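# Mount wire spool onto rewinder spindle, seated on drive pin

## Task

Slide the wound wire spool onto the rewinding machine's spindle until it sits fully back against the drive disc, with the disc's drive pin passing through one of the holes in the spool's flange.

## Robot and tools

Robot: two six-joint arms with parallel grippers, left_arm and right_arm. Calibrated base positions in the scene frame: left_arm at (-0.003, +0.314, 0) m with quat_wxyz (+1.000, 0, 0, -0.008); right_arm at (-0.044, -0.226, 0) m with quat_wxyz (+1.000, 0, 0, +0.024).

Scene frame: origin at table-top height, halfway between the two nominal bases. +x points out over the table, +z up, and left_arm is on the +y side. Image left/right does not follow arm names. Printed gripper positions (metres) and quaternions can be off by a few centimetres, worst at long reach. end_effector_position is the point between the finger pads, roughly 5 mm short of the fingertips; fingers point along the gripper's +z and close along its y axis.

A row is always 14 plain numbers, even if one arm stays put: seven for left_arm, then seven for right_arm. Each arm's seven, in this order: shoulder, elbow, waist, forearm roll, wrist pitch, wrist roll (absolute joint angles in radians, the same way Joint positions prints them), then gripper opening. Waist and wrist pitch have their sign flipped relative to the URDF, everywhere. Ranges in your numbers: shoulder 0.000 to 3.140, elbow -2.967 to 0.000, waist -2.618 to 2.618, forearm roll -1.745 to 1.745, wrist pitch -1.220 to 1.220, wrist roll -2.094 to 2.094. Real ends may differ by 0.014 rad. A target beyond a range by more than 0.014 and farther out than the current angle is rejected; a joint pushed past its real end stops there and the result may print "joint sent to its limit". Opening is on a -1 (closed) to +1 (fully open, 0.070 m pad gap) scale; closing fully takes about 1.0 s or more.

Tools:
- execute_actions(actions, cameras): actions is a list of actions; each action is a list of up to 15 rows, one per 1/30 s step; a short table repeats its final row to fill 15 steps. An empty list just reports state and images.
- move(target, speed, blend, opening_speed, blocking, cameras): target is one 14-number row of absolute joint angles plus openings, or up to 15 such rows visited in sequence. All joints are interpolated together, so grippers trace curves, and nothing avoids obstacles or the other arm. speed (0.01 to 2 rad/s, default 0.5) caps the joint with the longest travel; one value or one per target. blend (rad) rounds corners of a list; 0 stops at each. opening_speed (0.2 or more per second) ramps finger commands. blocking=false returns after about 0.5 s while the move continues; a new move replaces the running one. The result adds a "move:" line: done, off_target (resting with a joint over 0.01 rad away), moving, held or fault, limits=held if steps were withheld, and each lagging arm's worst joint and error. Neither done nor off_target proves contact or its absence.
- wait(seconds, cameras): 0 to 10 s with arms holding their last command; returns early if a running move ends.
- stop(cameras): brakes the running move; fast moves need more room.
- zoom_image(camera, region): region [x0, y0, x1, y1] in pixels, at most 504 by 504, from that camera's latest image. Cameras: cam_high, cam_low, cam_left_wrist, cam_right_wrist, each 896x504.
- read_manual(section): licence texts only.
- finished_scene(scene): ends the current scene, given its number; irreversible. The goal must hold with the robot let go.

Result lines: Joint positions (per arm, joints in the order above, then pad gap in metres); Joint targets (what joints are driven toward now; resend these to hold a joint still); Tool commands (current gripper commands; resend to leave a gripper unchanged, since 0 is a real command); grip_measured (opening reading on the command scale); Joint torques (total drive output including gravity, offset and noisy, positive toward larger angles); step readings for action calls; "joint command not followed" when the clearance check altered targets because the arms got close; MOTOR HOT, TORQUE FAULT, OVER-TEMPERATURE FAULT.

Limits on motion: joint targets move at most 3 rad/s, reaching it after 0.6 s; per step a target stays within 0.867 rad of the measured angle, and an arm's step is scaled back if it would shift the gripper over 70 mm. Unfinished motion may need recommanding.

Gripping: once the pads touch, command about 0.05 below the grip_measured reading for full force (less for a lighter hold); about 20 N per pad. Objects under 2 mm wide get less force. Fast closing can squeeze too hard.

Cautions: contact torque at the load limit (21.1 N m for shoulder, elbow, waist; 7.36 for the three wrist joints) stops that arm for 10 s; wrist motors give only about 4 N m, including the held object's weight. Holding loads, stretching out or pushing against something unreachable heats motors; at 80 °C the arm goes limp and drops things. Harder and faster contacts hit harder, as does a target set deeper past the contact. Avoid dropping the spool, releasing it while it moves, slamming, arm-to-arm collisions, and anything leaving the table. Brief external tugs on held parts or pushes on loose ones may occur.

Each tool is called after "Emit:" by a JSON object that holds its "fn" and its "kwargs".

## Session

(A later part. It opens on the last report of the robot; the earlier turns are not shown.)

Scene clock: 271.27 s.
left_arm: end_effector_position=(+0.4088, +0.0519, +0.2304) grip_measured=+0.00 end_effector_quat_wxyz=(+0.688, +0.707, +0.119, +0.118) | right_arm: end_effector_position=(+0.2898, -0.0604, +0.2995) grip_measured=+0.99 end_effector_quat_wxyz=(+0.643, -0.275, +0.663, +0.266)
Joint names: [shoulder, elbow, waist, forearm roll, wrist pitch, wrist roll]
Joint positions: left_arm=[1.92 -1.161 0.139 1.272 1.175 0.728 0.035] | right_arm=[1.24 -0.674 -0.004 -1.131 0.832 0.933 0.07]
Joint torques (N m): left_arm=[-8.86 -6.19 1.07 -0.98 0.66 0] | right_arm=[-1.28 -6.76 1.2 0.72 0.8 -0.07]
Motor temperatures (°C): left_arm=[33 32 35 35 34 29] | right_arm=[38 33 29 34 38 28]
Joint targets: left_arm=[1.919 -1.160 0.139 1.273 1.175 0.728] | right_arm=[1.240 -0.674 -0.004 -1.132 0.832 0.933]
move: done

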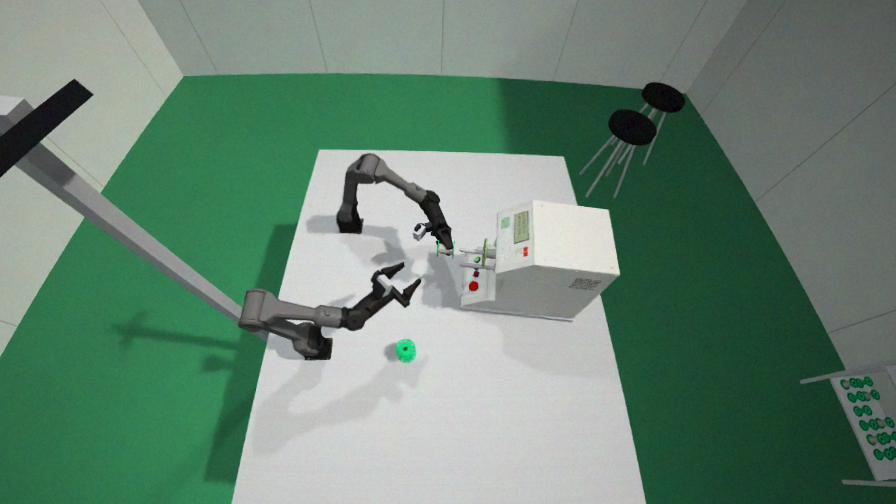

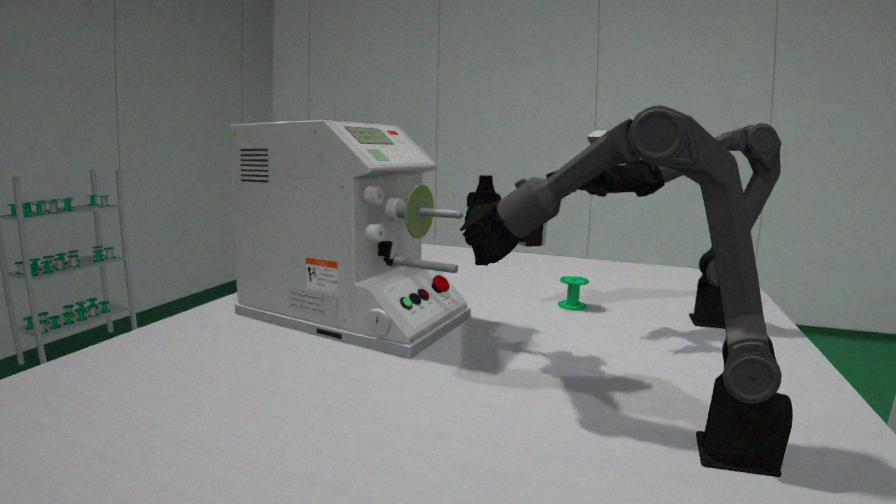

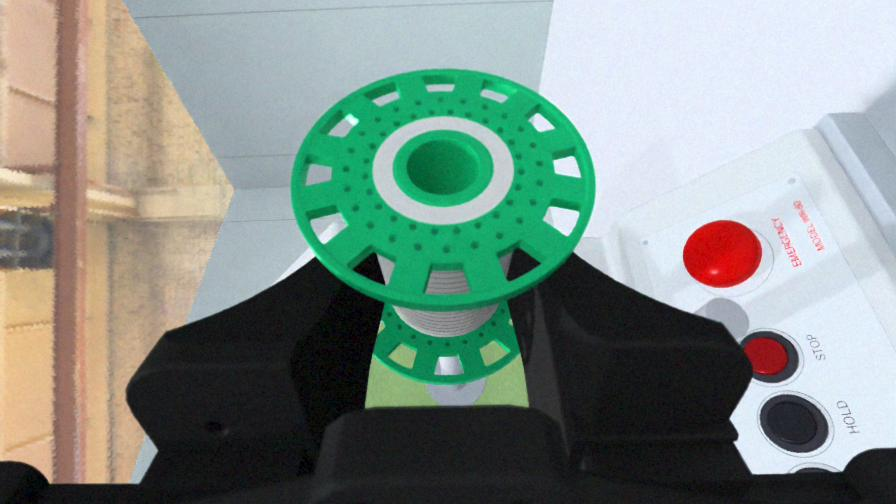

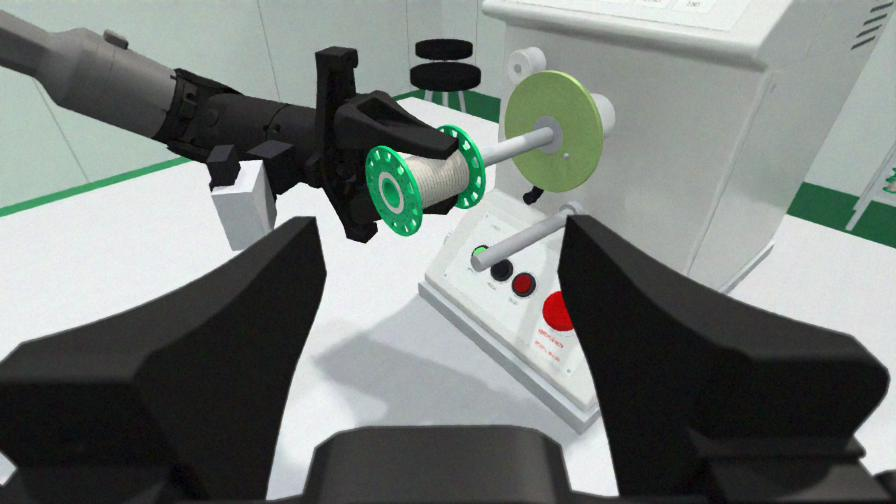

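Emit:
{"fn": "zoom_image", "kwargs": {"camera": "cam_right_wrist", "region": [360, 110, 500, 250]}}

Emit:
{"fn": "zoom_image", "kwargs": {"camera": "cam_left_wrist", "region": [380, 110, 520, 230]}}

Emit:
{"fn": "zoom_image", "kwargs": {"camera": "cam_left_wrist", "region": [370, 310, 530, 410]}}

Scaled by 3.600 from the camera's 896x504 image, which has a finer 1280x720 frame.

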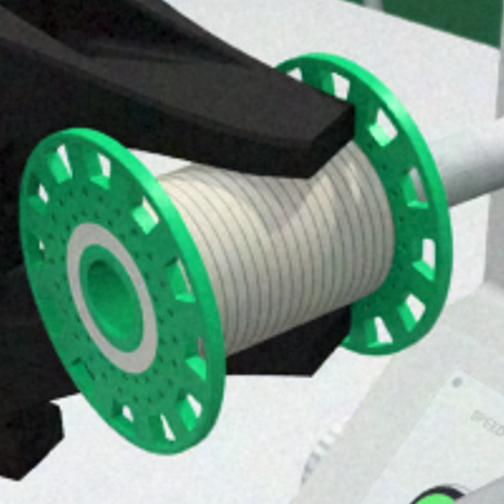

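Scaled by 3.600 from the camera's 896x504 image, which has a finer 1280x720 frame.

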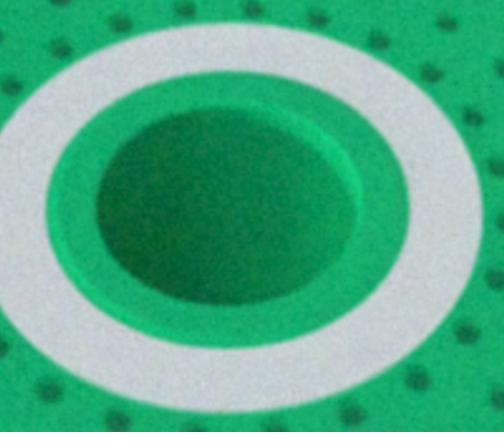

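Scaled by 3.150 from the camera's 896x504 image, which has a finer 1280x720 frame.

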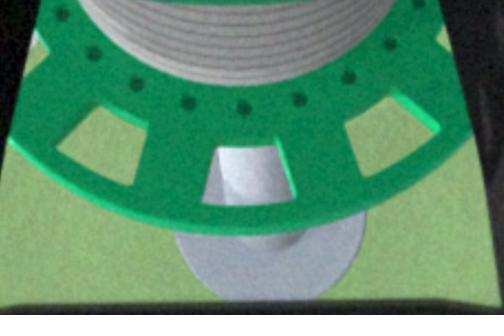

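Emit:
{"fn": "move", "kwargs": {"target": [1.983, -1.270, 0.1359, 1.298, 1.1615, 0.667, -0.15, 1.24, -0.674, -0.004, -1.132, 0.832, 0.933, 1], "speed": 0.04}}

Emit:
{"fn": "zoom_image", "kwargs": {"camera": "cam_right_wrist", "region": [360, 80, 560, 240]}}

Emit:
{"fn": "zoom_image", "kwargs": {"camera": "cam_high", "region": [420, 225, 500, 275]}}

Emit:
{"fn": "zoom_image", "kwargs": {"camera": "cam_low", "region": [380, 160, 560, 290]}}

Emit:
{"fn": "zoom_image", "kwargs": {"camera": "cam_left_wrist", "region": [370, 310, 530, 410]}}

Scene clock: 299.20 s.
left_arm: end_effector_position=(+0.4300, +0.0494, +0.2291) grip_measured=+0.00 end_effector_quat_wxyz=(+0.686, +0.709, +0.122, +0.113) | right_arm: end_effector_position=(+0.2898, -0.0604, +0.2995) grip_measured=+0.99 end_effector_quat_wxyz=(+0.643, -0.275, +0.663, +0.266)
Joint names: [shoulder, elbow, waist, forearm roll, wrist pitch, wrist roll]
Joint positions: left_arm=[1.984 -1.269 0.136 1.299 1.162 0.667 0.035] | right_arm=[1.24 -0.674 -0.004 -1.131 0.832 0.933 0.07]
Joint torques (N m): left_arm=[-9.48 -11.54 0.66 -2.47 0.2 -0.05] | right_arm=[-1.26 -6.7 1 0.78 0.71 -0.12]
Motor temperatures (°C): left_arm=[34 32 35 36 34 29] | right_arm=[37 33 29 34 38 28]
Joint targets: left_arm=[1.983 -1.270 0.136 1.298 1.162 0.667] | right_arm=[1.240 -0.674 -0.004 -1.132 0.832 0.933]
move: done

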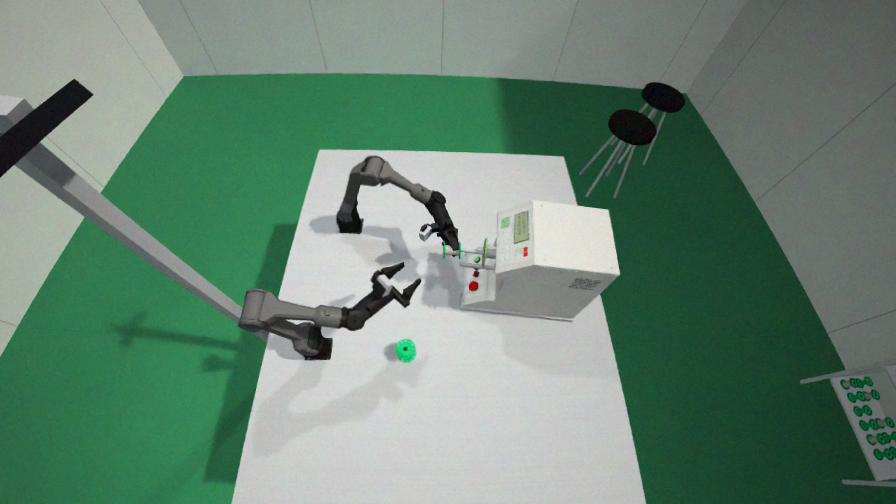

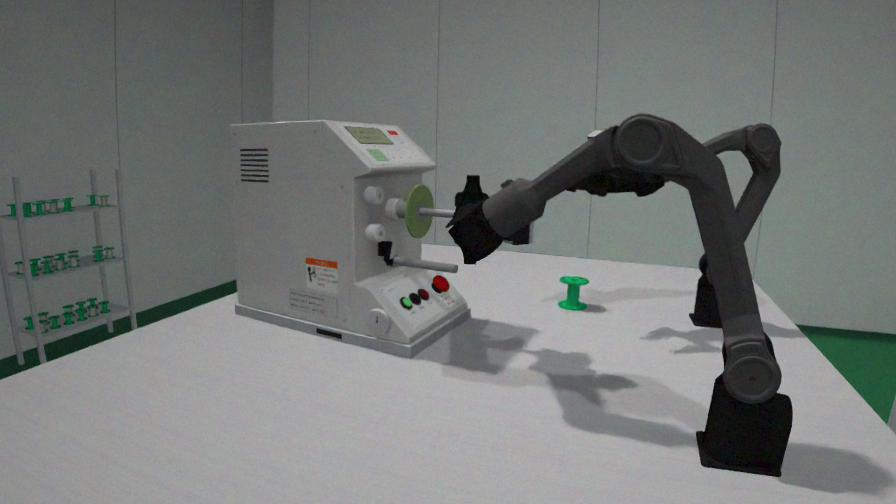

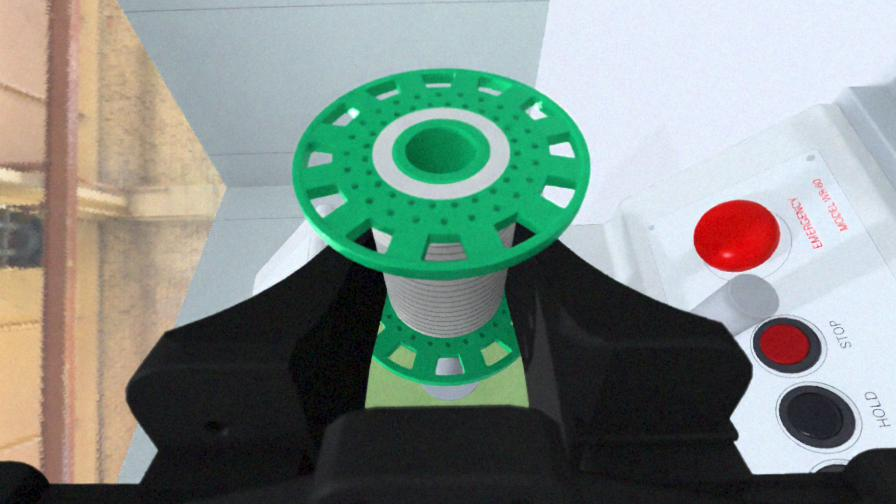

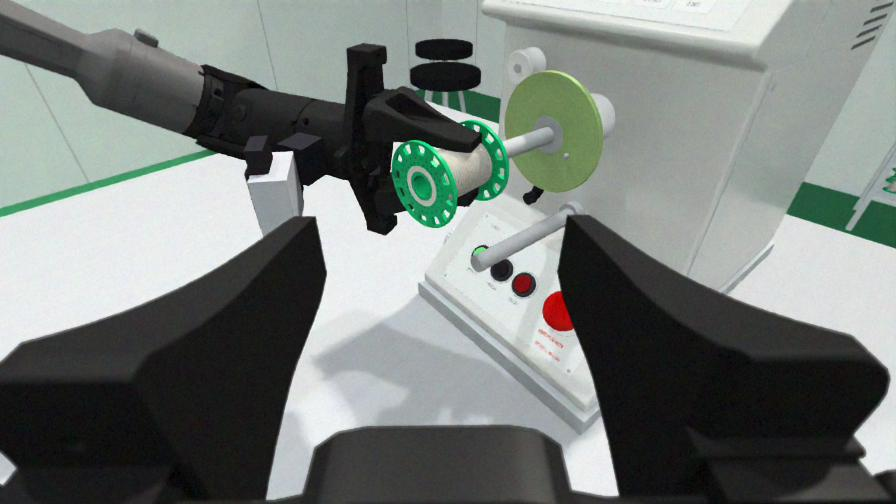

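Scaled by 2.520 from the camera's 896x504 image, which has a finer 1280x720 frame.

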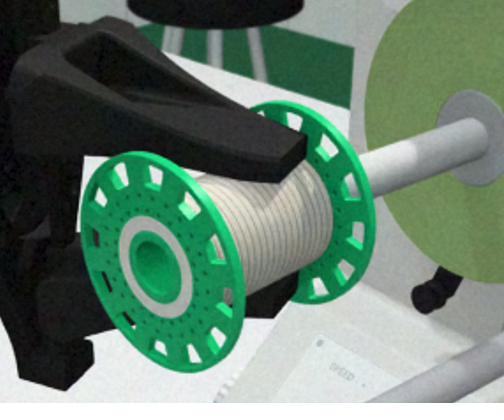

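Scaled by 6.300 from the camera's 896x504 image, which has a finer 1280x720 frame.

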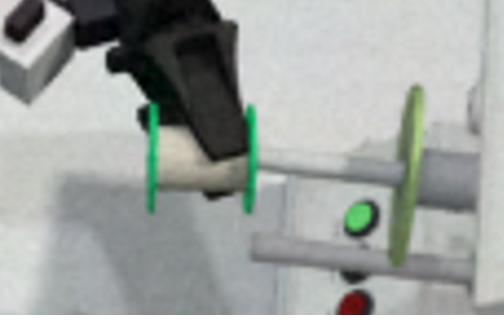

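Scaled by 2.800 from the camera's 896x504 image, which has a finer 1280x720 frame.

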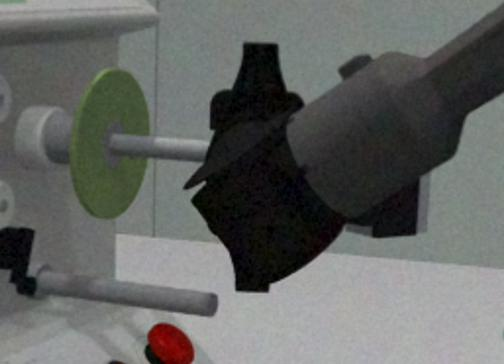

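Scaled by 3.150 from the camera's 896x504 image, which has a finer 1280x720 frame.

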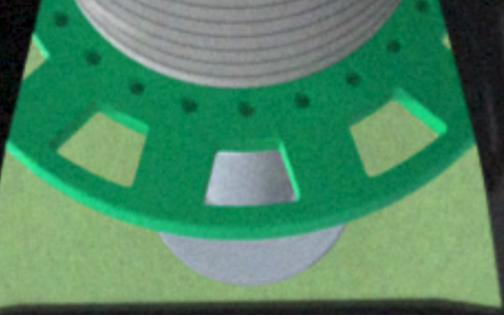

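Emit:
{"fn": "move", "kwargs": {"target": [1.9816, -1.270, 0.131, 1.3066, 1.1619, 0.652, -0.15, 1.24, -0.674, -0.004, -1.132, 0.832, 0.933, 1], "speed": 0.03}}

Emit:
{"fn": "zoom_image", "kwargs": {"camera": "cam_right_wrist", "region": [360, 80, 560, 240]}}

Emit:
{"fn": "zoom_image", "kwargs": {"camera": "cam_high", "region": [420, 225, 500, 275]}}

Emit:
{"fn": "zoom_image", "kwargs": {"camera": "cam_left_wrist", "region": [290, 60, 600, 400]}}

Scene clock: 311.00 s.
left_arm: end_effector_position=(+0.4298, +0.0503, +0.2303) grip_measured=+0.00 end_effector_quat_wxyz=(+0.686, +0.709, +0.125, +0.109) | right_arm: end_effector_position=(+0.2898, -0.0604, +0.2995) grip_measured=+0.99 end_effector_quat_wxyz=(+0.643, -0.275, +0.663, +0.266)
Joint names: [shoulder, elbow, waist, forearm roll, wrist pitch, wrist roll]
Joint positions: left_arm=[1.981 -1.271 0.133 1.306 1.163 0.652 0.035] | right_arm=[1.24 -0.674 -0.004 -1.131 0.832 0.933 0.07]
Joint torques (N m): left_arm=[-13.7 -12.07 -2.08 -2.75 0.68 0.03] | right_arm=[-1.29 -6.63 0.86 0.84 0.62 -0.15]
Motor temperatures (°C): left_arm=[36 33 34 42 35 29] | right_arm=[37 33 29 34 38 28]
Joint targets: left_arm=[1.982 -1.270 0.131 1.307 1.162 0.652] | right_arm=[1.240 -0.674 -0.004 -1.132 0.832 0.933]
move: done

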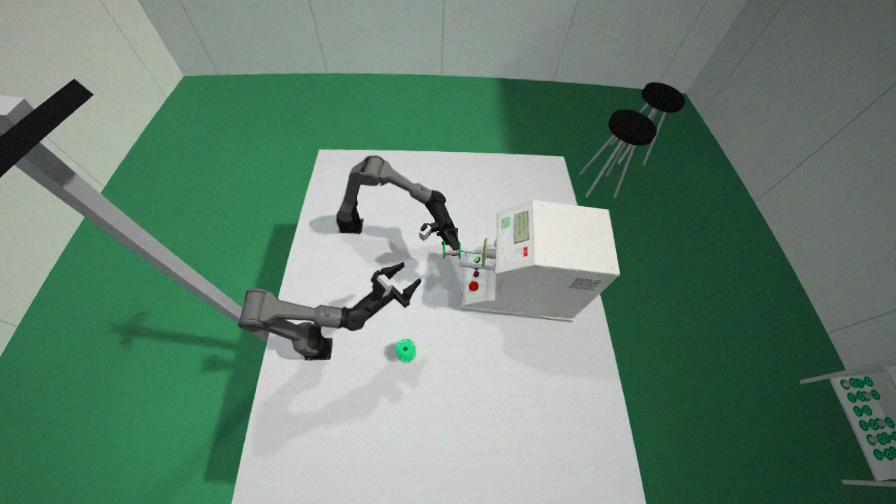

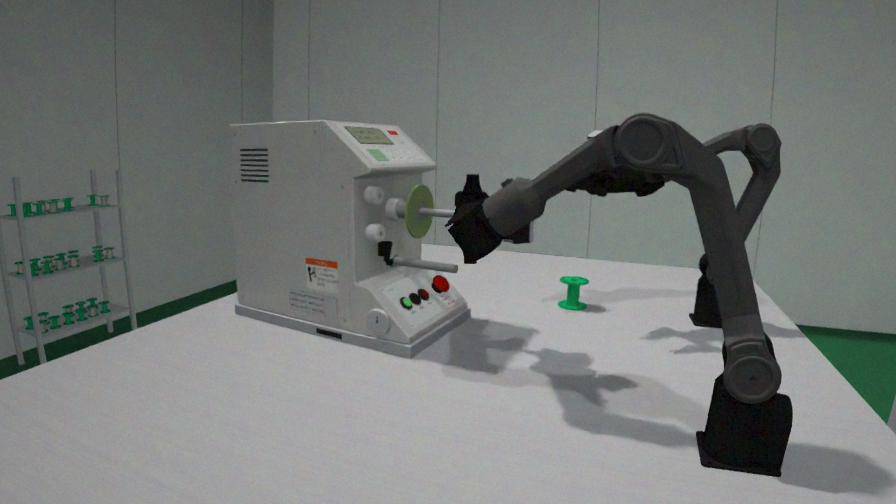

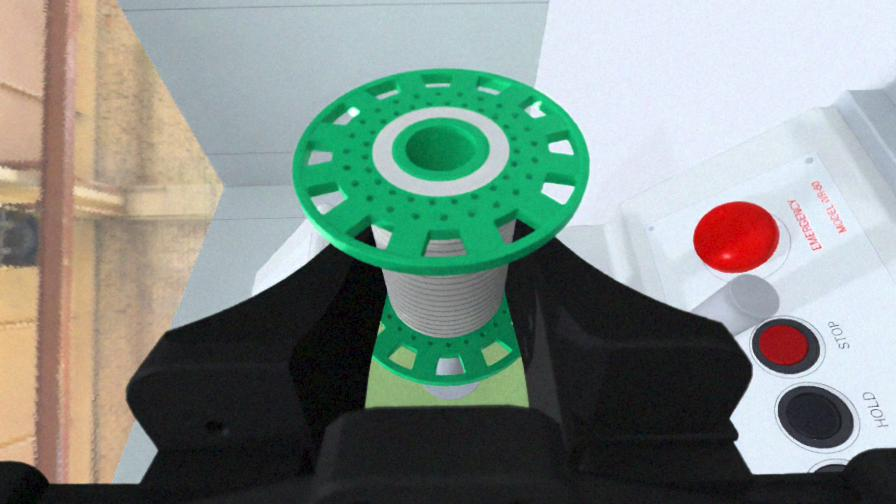

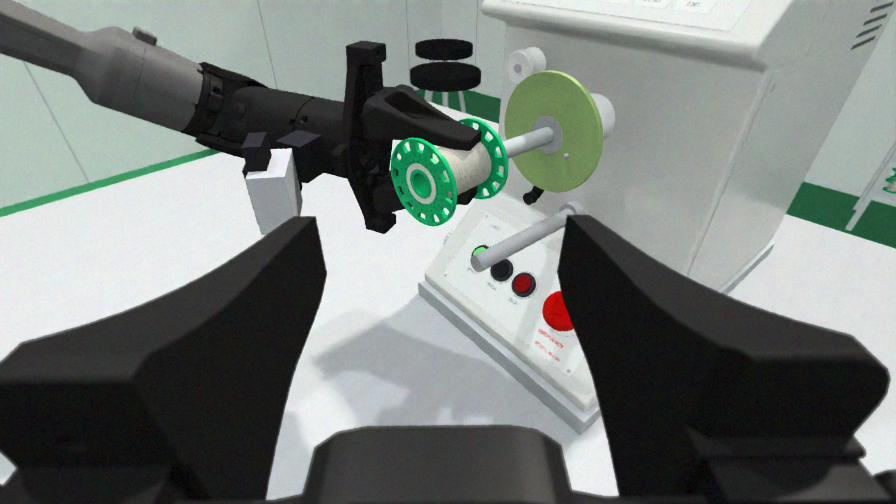

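Scaled by 2.520 from the camera's 896x504 image, which has a finer 1280x720 frame.

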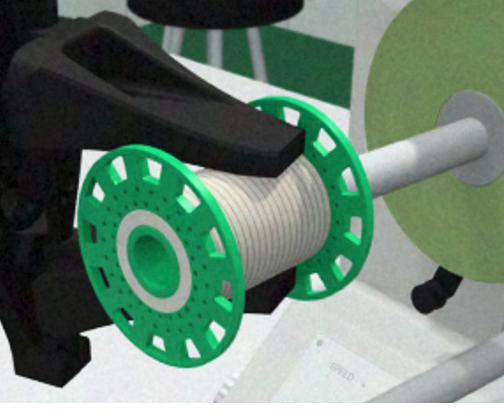

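Scaled by 6.300 from the camera's 896x504 image, which has a finer 1280x720 frame.

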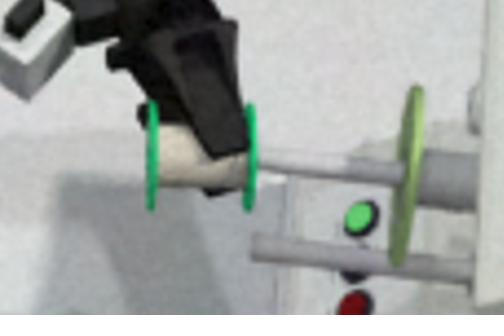

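Scaled by 1.482 from the camera's 896x504 image, which has a finer 1280x720 frame.

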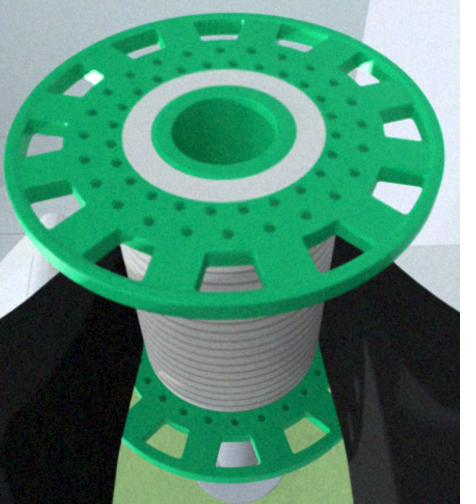

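Emit:
{"fn": "move", "kwargs": {"target": [2.011, -1.322, 0.128, 1.318, 1.158, 0.628, -0.15, 1.24, -0.674, -0.004, -1.132, 0.832, 0.933, 1], "speed": 0.03}}

Emit:
{"fn": "zoom_image", "kwargs": {"camera": "cam_right_wrist", "region": [360, 80, 560, 240]}}

Emit:
{"fn": "zoom_image", "kwargs": {"camera": "cam_high", "region": [420, 225, 500, 275]}}

Emit:
{"fn": "zoom_image", "kwargs": {"camera": "cam_left_wrist", "region": [290, 60, 600, 400]}}

Scene clock: 319.37 s.
left_arm: end_effector_position=(+0.4379, +0.0504, +0.2281) grip_measured=+0.00 end_effector_quat_wxyz=(+0.681, +0.714, +0.120, +0.108) | right_arm: end_effector_position=(+0.2898, -0.0604, +0.2995) grip_measured=+0.99 end_effector_quat_wxyz=(+0.643, -0.275, +0.663, +0.266)
Joint names: [shoulder, elbow, waist, forearm roll, wrist pitch, wrist roll]
Joint positions: left_arm=[2.009 -1.322 0.128 1.336 1.16 0.629 0.035] | right_arm=[1.24 -0.674 -0.004 -1.131 0.832 0.933 0.07]
Joint torques (N m): left_arm=[-8.06 -15.04 1.88 -3.93 -1.14 -0.12] | right_arm=[-1.32 -6.62 0.69 0.83 0.61 -0.13]
Motor temperatures (°C): left_arm=[35 33 34 42 35 29] | right_arm=[37 33 29 34 38 28]
Joint targets: left_arm=[2.011 -1.322 0.128 1.318 1.158 0.628] | right_arm=[1.240 -0.674 -0.004 -1.132 0.832 0.933]
move: off_target (left_arm); left_arm: the forearm roll is farthest, 0.018 rad from its target

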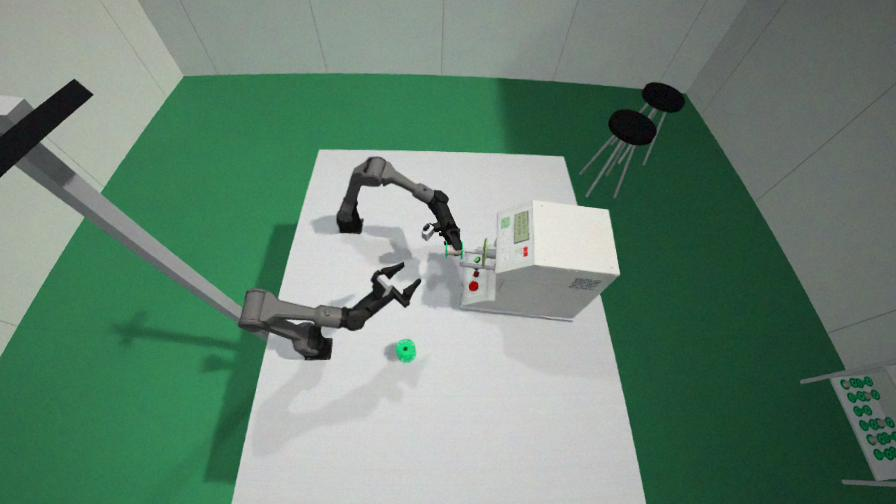

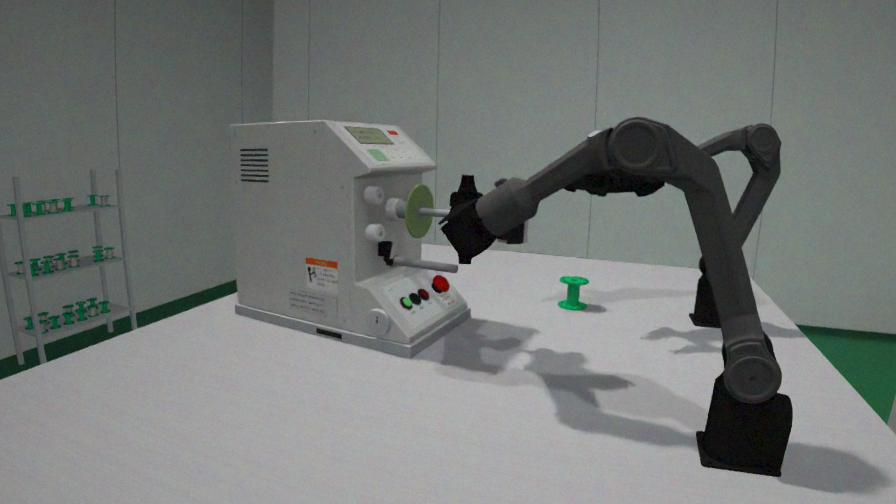

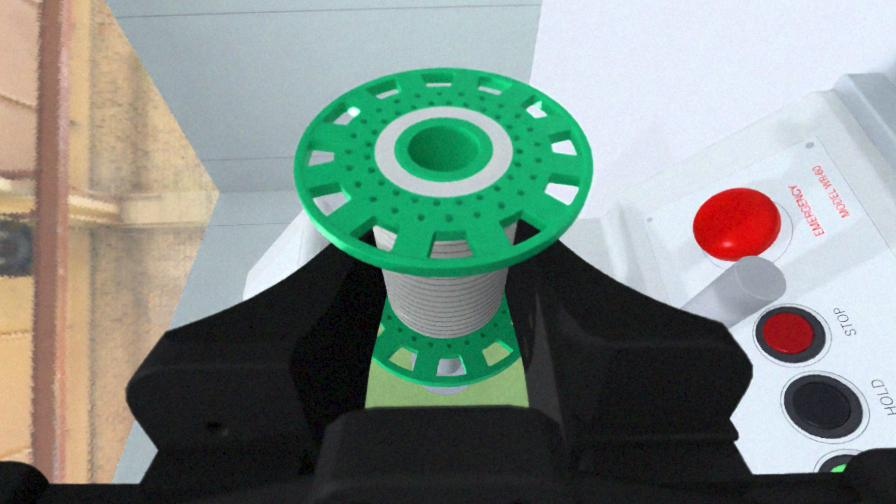

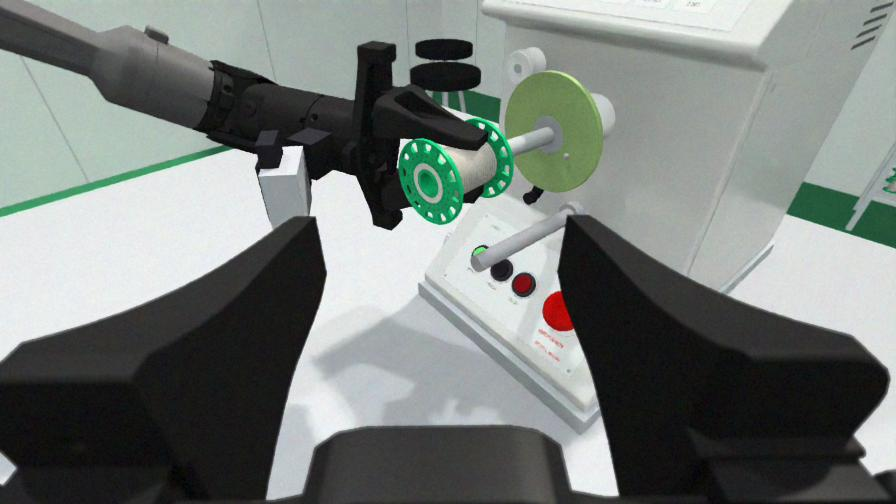

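Scaled by 2.520 from the camera's 896x504 image, which has a finer 1280x720 frame.

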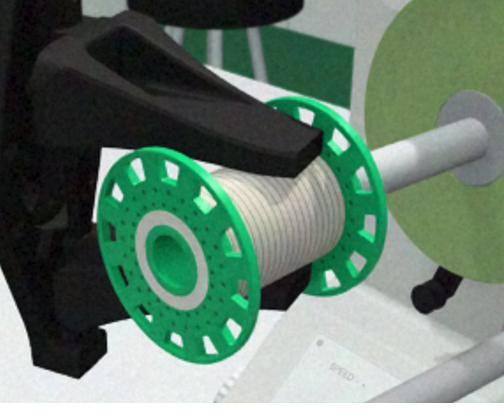

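Scaled by 6.300 from the camera's 896x504 image, which has a finer 1280x720 frame.

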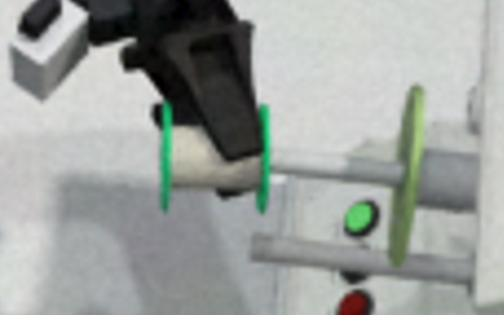

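Scaled by 1.482 from the camera's 896x504 image, which has a finer 1280x720 frame.

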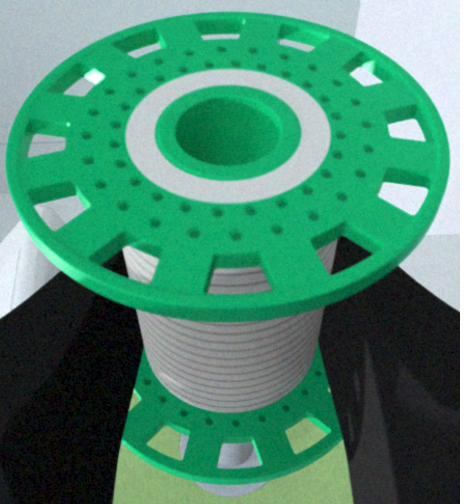

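Emit:
{"fn": "move", "kwargs": {"target": [2.017, -1.329, 0.122, 1.341, 1.188, 0.622, -0.02, 1.24, -0.674, -0.004, -1.132, 0.832, 0.933, 1], "speed": 0.03}}

Emit:
{"fn": "zoom_image", "kwargs": {"camera": "cam_right_wrist", "region": [360, 80, 560, 240]}}

Emit:
{"fn": "zoom_image", "kwargs": {"camera": "cam_high", "region": [420, 225, 500, 275]}}

Emit:
{"fn": "zoom_image", "kwargs": {"camera": "cam_left_wrist", "region": [290, 60, 600, 400]}}

Scene clock: 331.07 s.
left_arm: end_effector_position=(+0.4362, +0.0508, +0.2285) grip_measured=+0.00 end_effector_quat_wxyz=(+0.686, +0.711, +0.115, +0.100) | right_arm: end_effector_position=(+0.2898, -0.0604, +0.2995) grip_measured=+0.99 end_effector_quat_wxyz=(+0.643, -0.275, +0.663, +0.266)
Joint names: [shoulder, elbow, waist, forearm roll, wrist pitch, wrist roll]
Joint positions: left_arm=[2.019 -1.329 0.122 1.341 1.187 0.622 0.035] | right_arm=[1.24 -0.674 -0.004 -1.131 0.832 0.933 0.07]
Joint torques (N m): left_arm=[-13.54 -7.36 0.07 -1.62 1.19 -0.12] | right_arm=[-1.3 -6.57 0.56 0.81 0.64 -0.1]
Motor temperatures (°C): left_arm=[34 33 34 49 41 29] | right_arm=[37 33 29 34 38 28]
Joint targets: left_arm=[2.017 -1.329 0.122 1.341 1.188 0.622] | right_arm=[1.240 -0.674 -0.004 -1.132 0.832 0.933]
move: done

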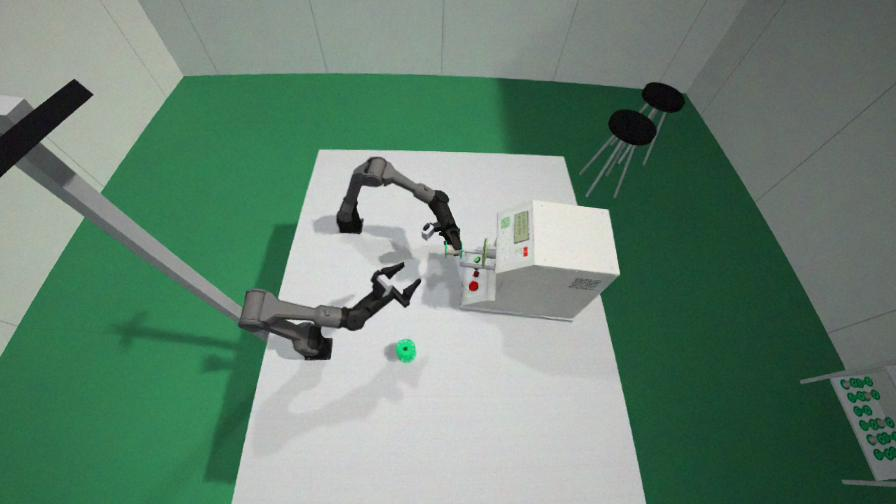

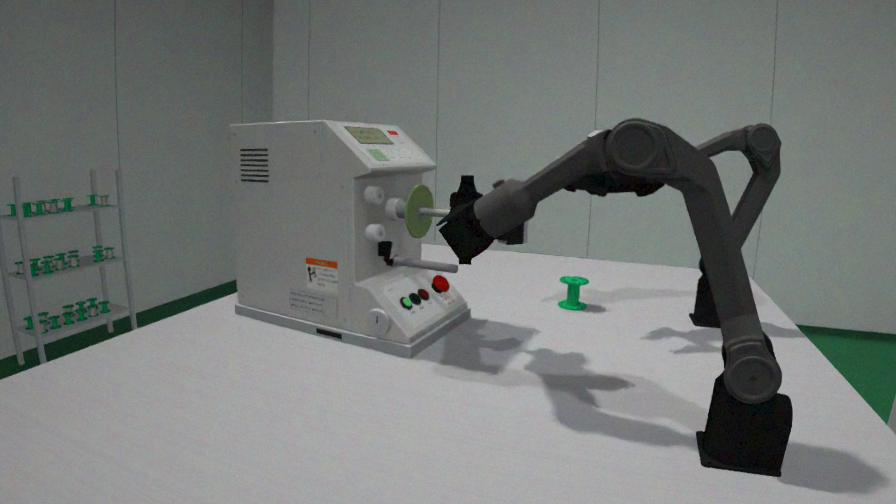

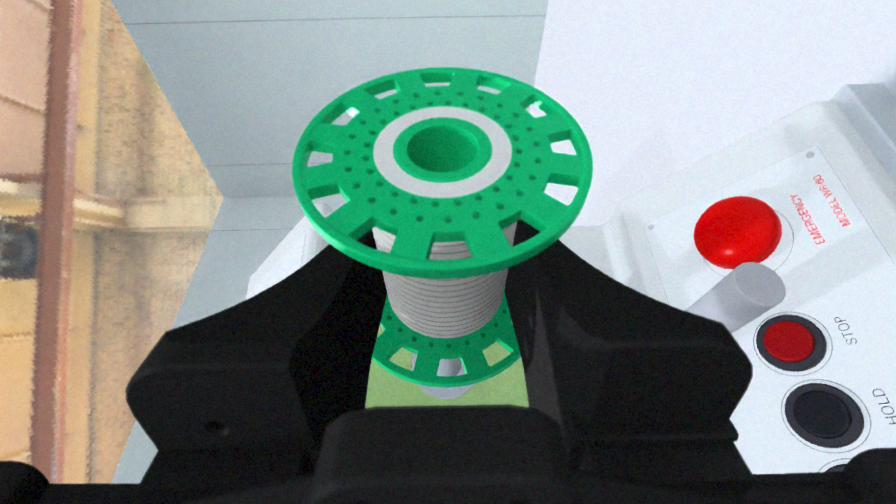

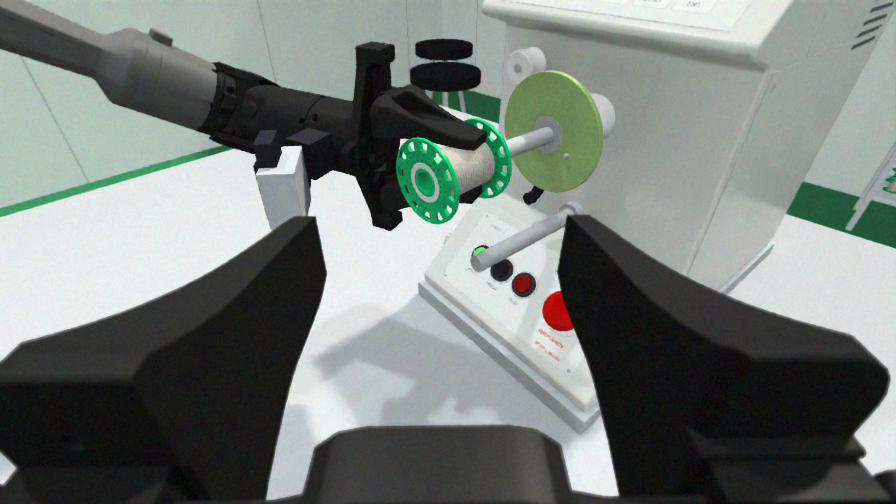

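Scaled by 2.520 from the camera's 896x504 image, which has a finer 1280x720 frame.

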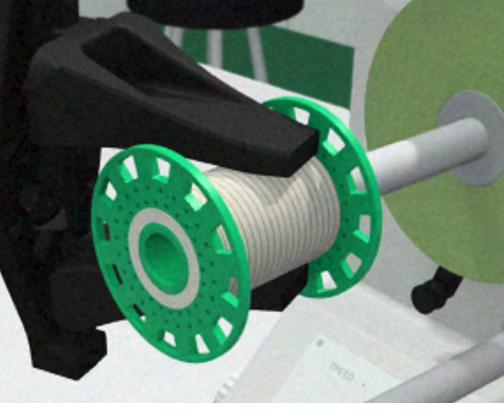

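Scaled by 6.300 from the camera's 896x504 image, which has a finer 1280x720 frame.

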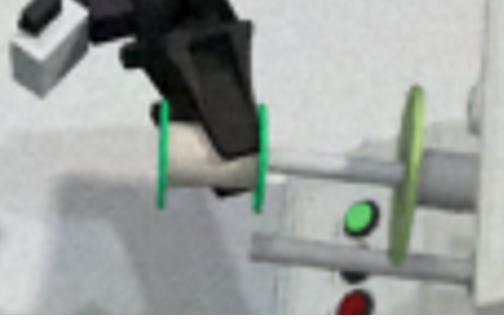

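Scaled by 1.482 from the camera's 896x504 image, which has a finer 1280x720 frame.

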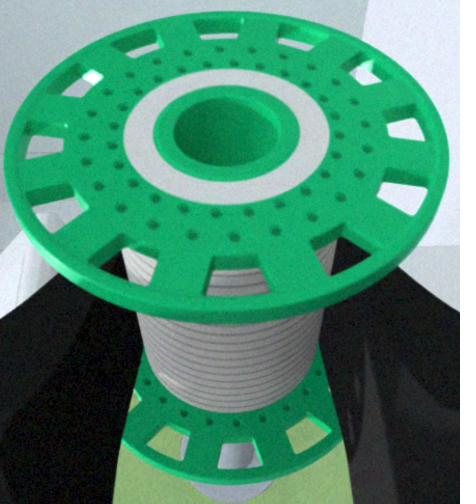

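Emit:
{"fn": "move", "kwargs": {"target": [2.009, -1.420, 0.116, 1.5085, 1.154, 0.5035, -0.03, 1.24, -0.674, -0.004, -1.132, 0.832, 0.933, 1], "speed": 0.05}}

Emit:
{"fn": "zoom_image", "kwargs": {"camera": "cam_right_wrist", "region": [360, 80, 560, 240]}}

Emit:
{"fn": "zoom_image", "kwargs": {"camera": "cam_high", "region": [420, 225, 500, 275]}}

Emit:
{"fn": "zoom_image", "kwargs": {"camera": "cam_left_wrist", "region": [290, 60, 600, 400]}}

Scene clock: 343.63 s.
left_arm: end_effector_position=(+0.4355, +0.0507, +0.2286) grip_measured=-0.01 end_effector_quat_wxyz=(+0.647, +0.751, +0.092, +0.091) | right_arm: end_effector_position=(+0.2898, -0.0604, +0.2995) grip_measured=+0.99 end_effector_quat_wxyz=(+0.643, -0.275, +0.663, +0.266)
Joint names: [shoulder, elbow, waist, forearm roll, wrist pitch, wrist roll]
Joint positions: left_arm=[2.009 -1.42 0.118 1.51 1.155 0.503 0.035] | right_arm=[1.24 -0.674 -0.004 -1.131 0.832 0.933 0.07]
Joint torques (N m): left_arm=[-18.88 -15.7 2.1 -3.93 1.45 0.18] | right_arm=[-1.31 -6.49 0.23 0.76 0.68 -0.07]
Motor temperatures (°C): left_arm=[37 34 34 50 44 29] | right_arm=[37 33 29 34 38 28]
Joint targets: left_arm=[2.009 -1.420 0.116 1.509 1.154 0.503] | right_arm=[1.240 -0.674 -0.004 -1.132 0.832 0.933]
move: done

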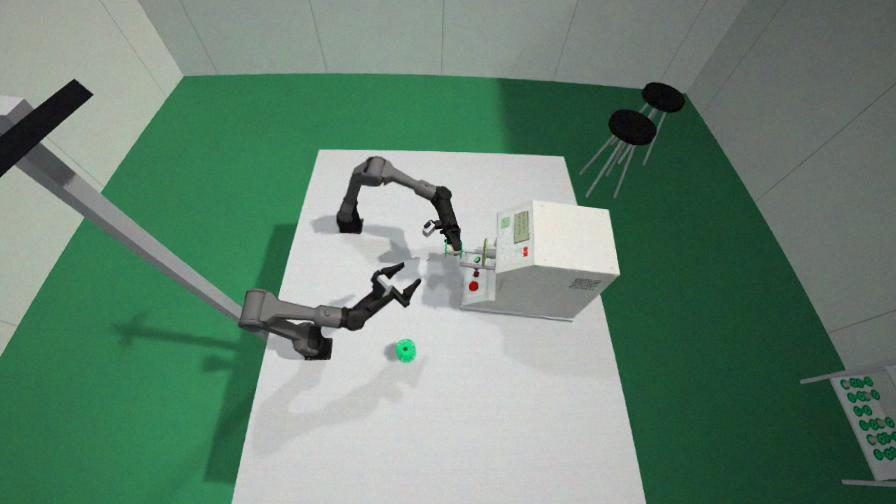

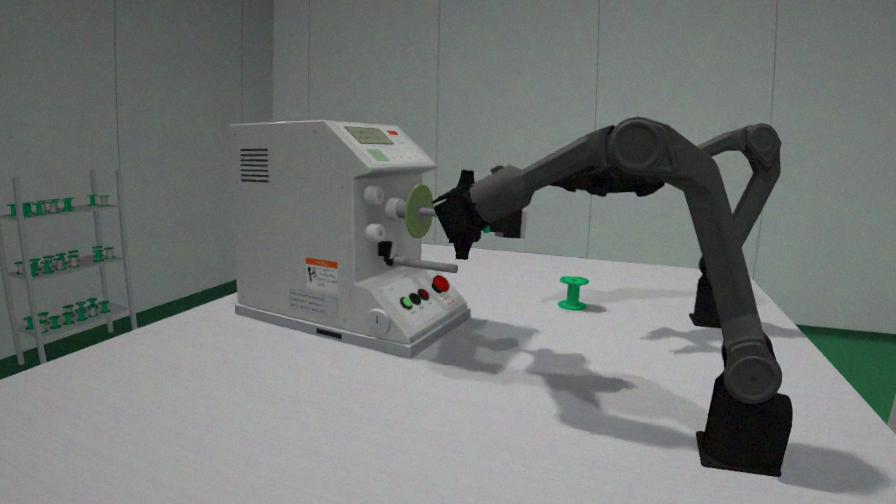

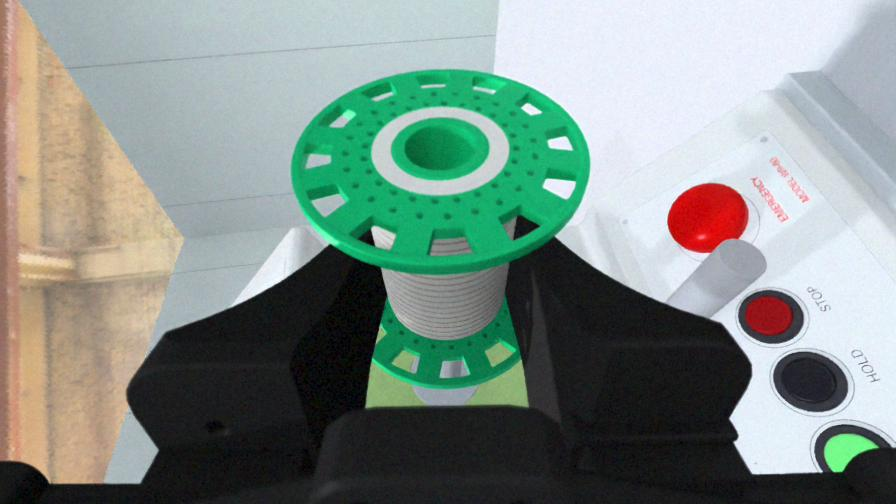

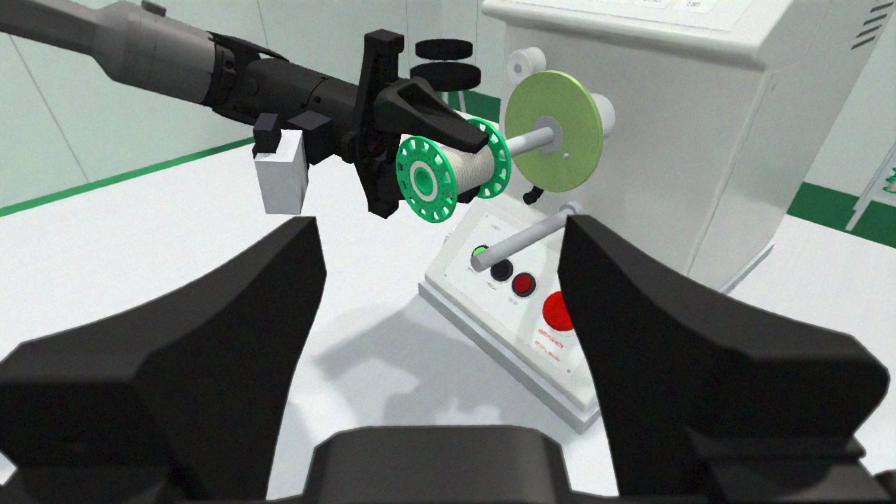

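Scaled by 2.520 from the camera's 896x504 image, which has a finer 1280x720 frame.

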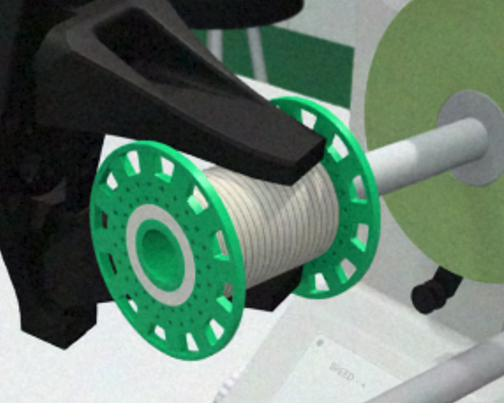

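Scaled by 6.300 from the camera's 896x504 image, which has a finer 1280x720 frame.

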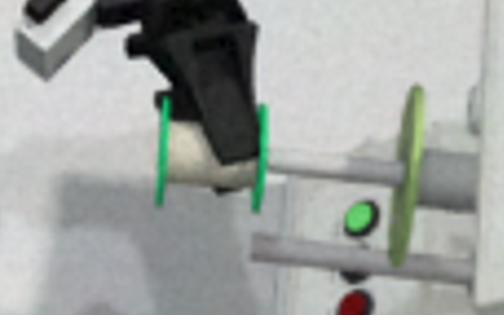

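Scaled by 1.482 from the camera's 896x504 image, which has a finer 1280x720 frame.

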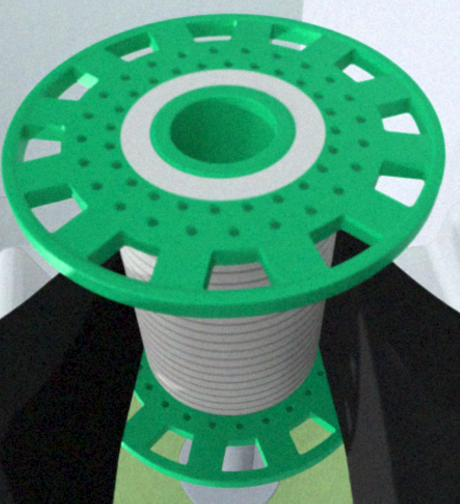

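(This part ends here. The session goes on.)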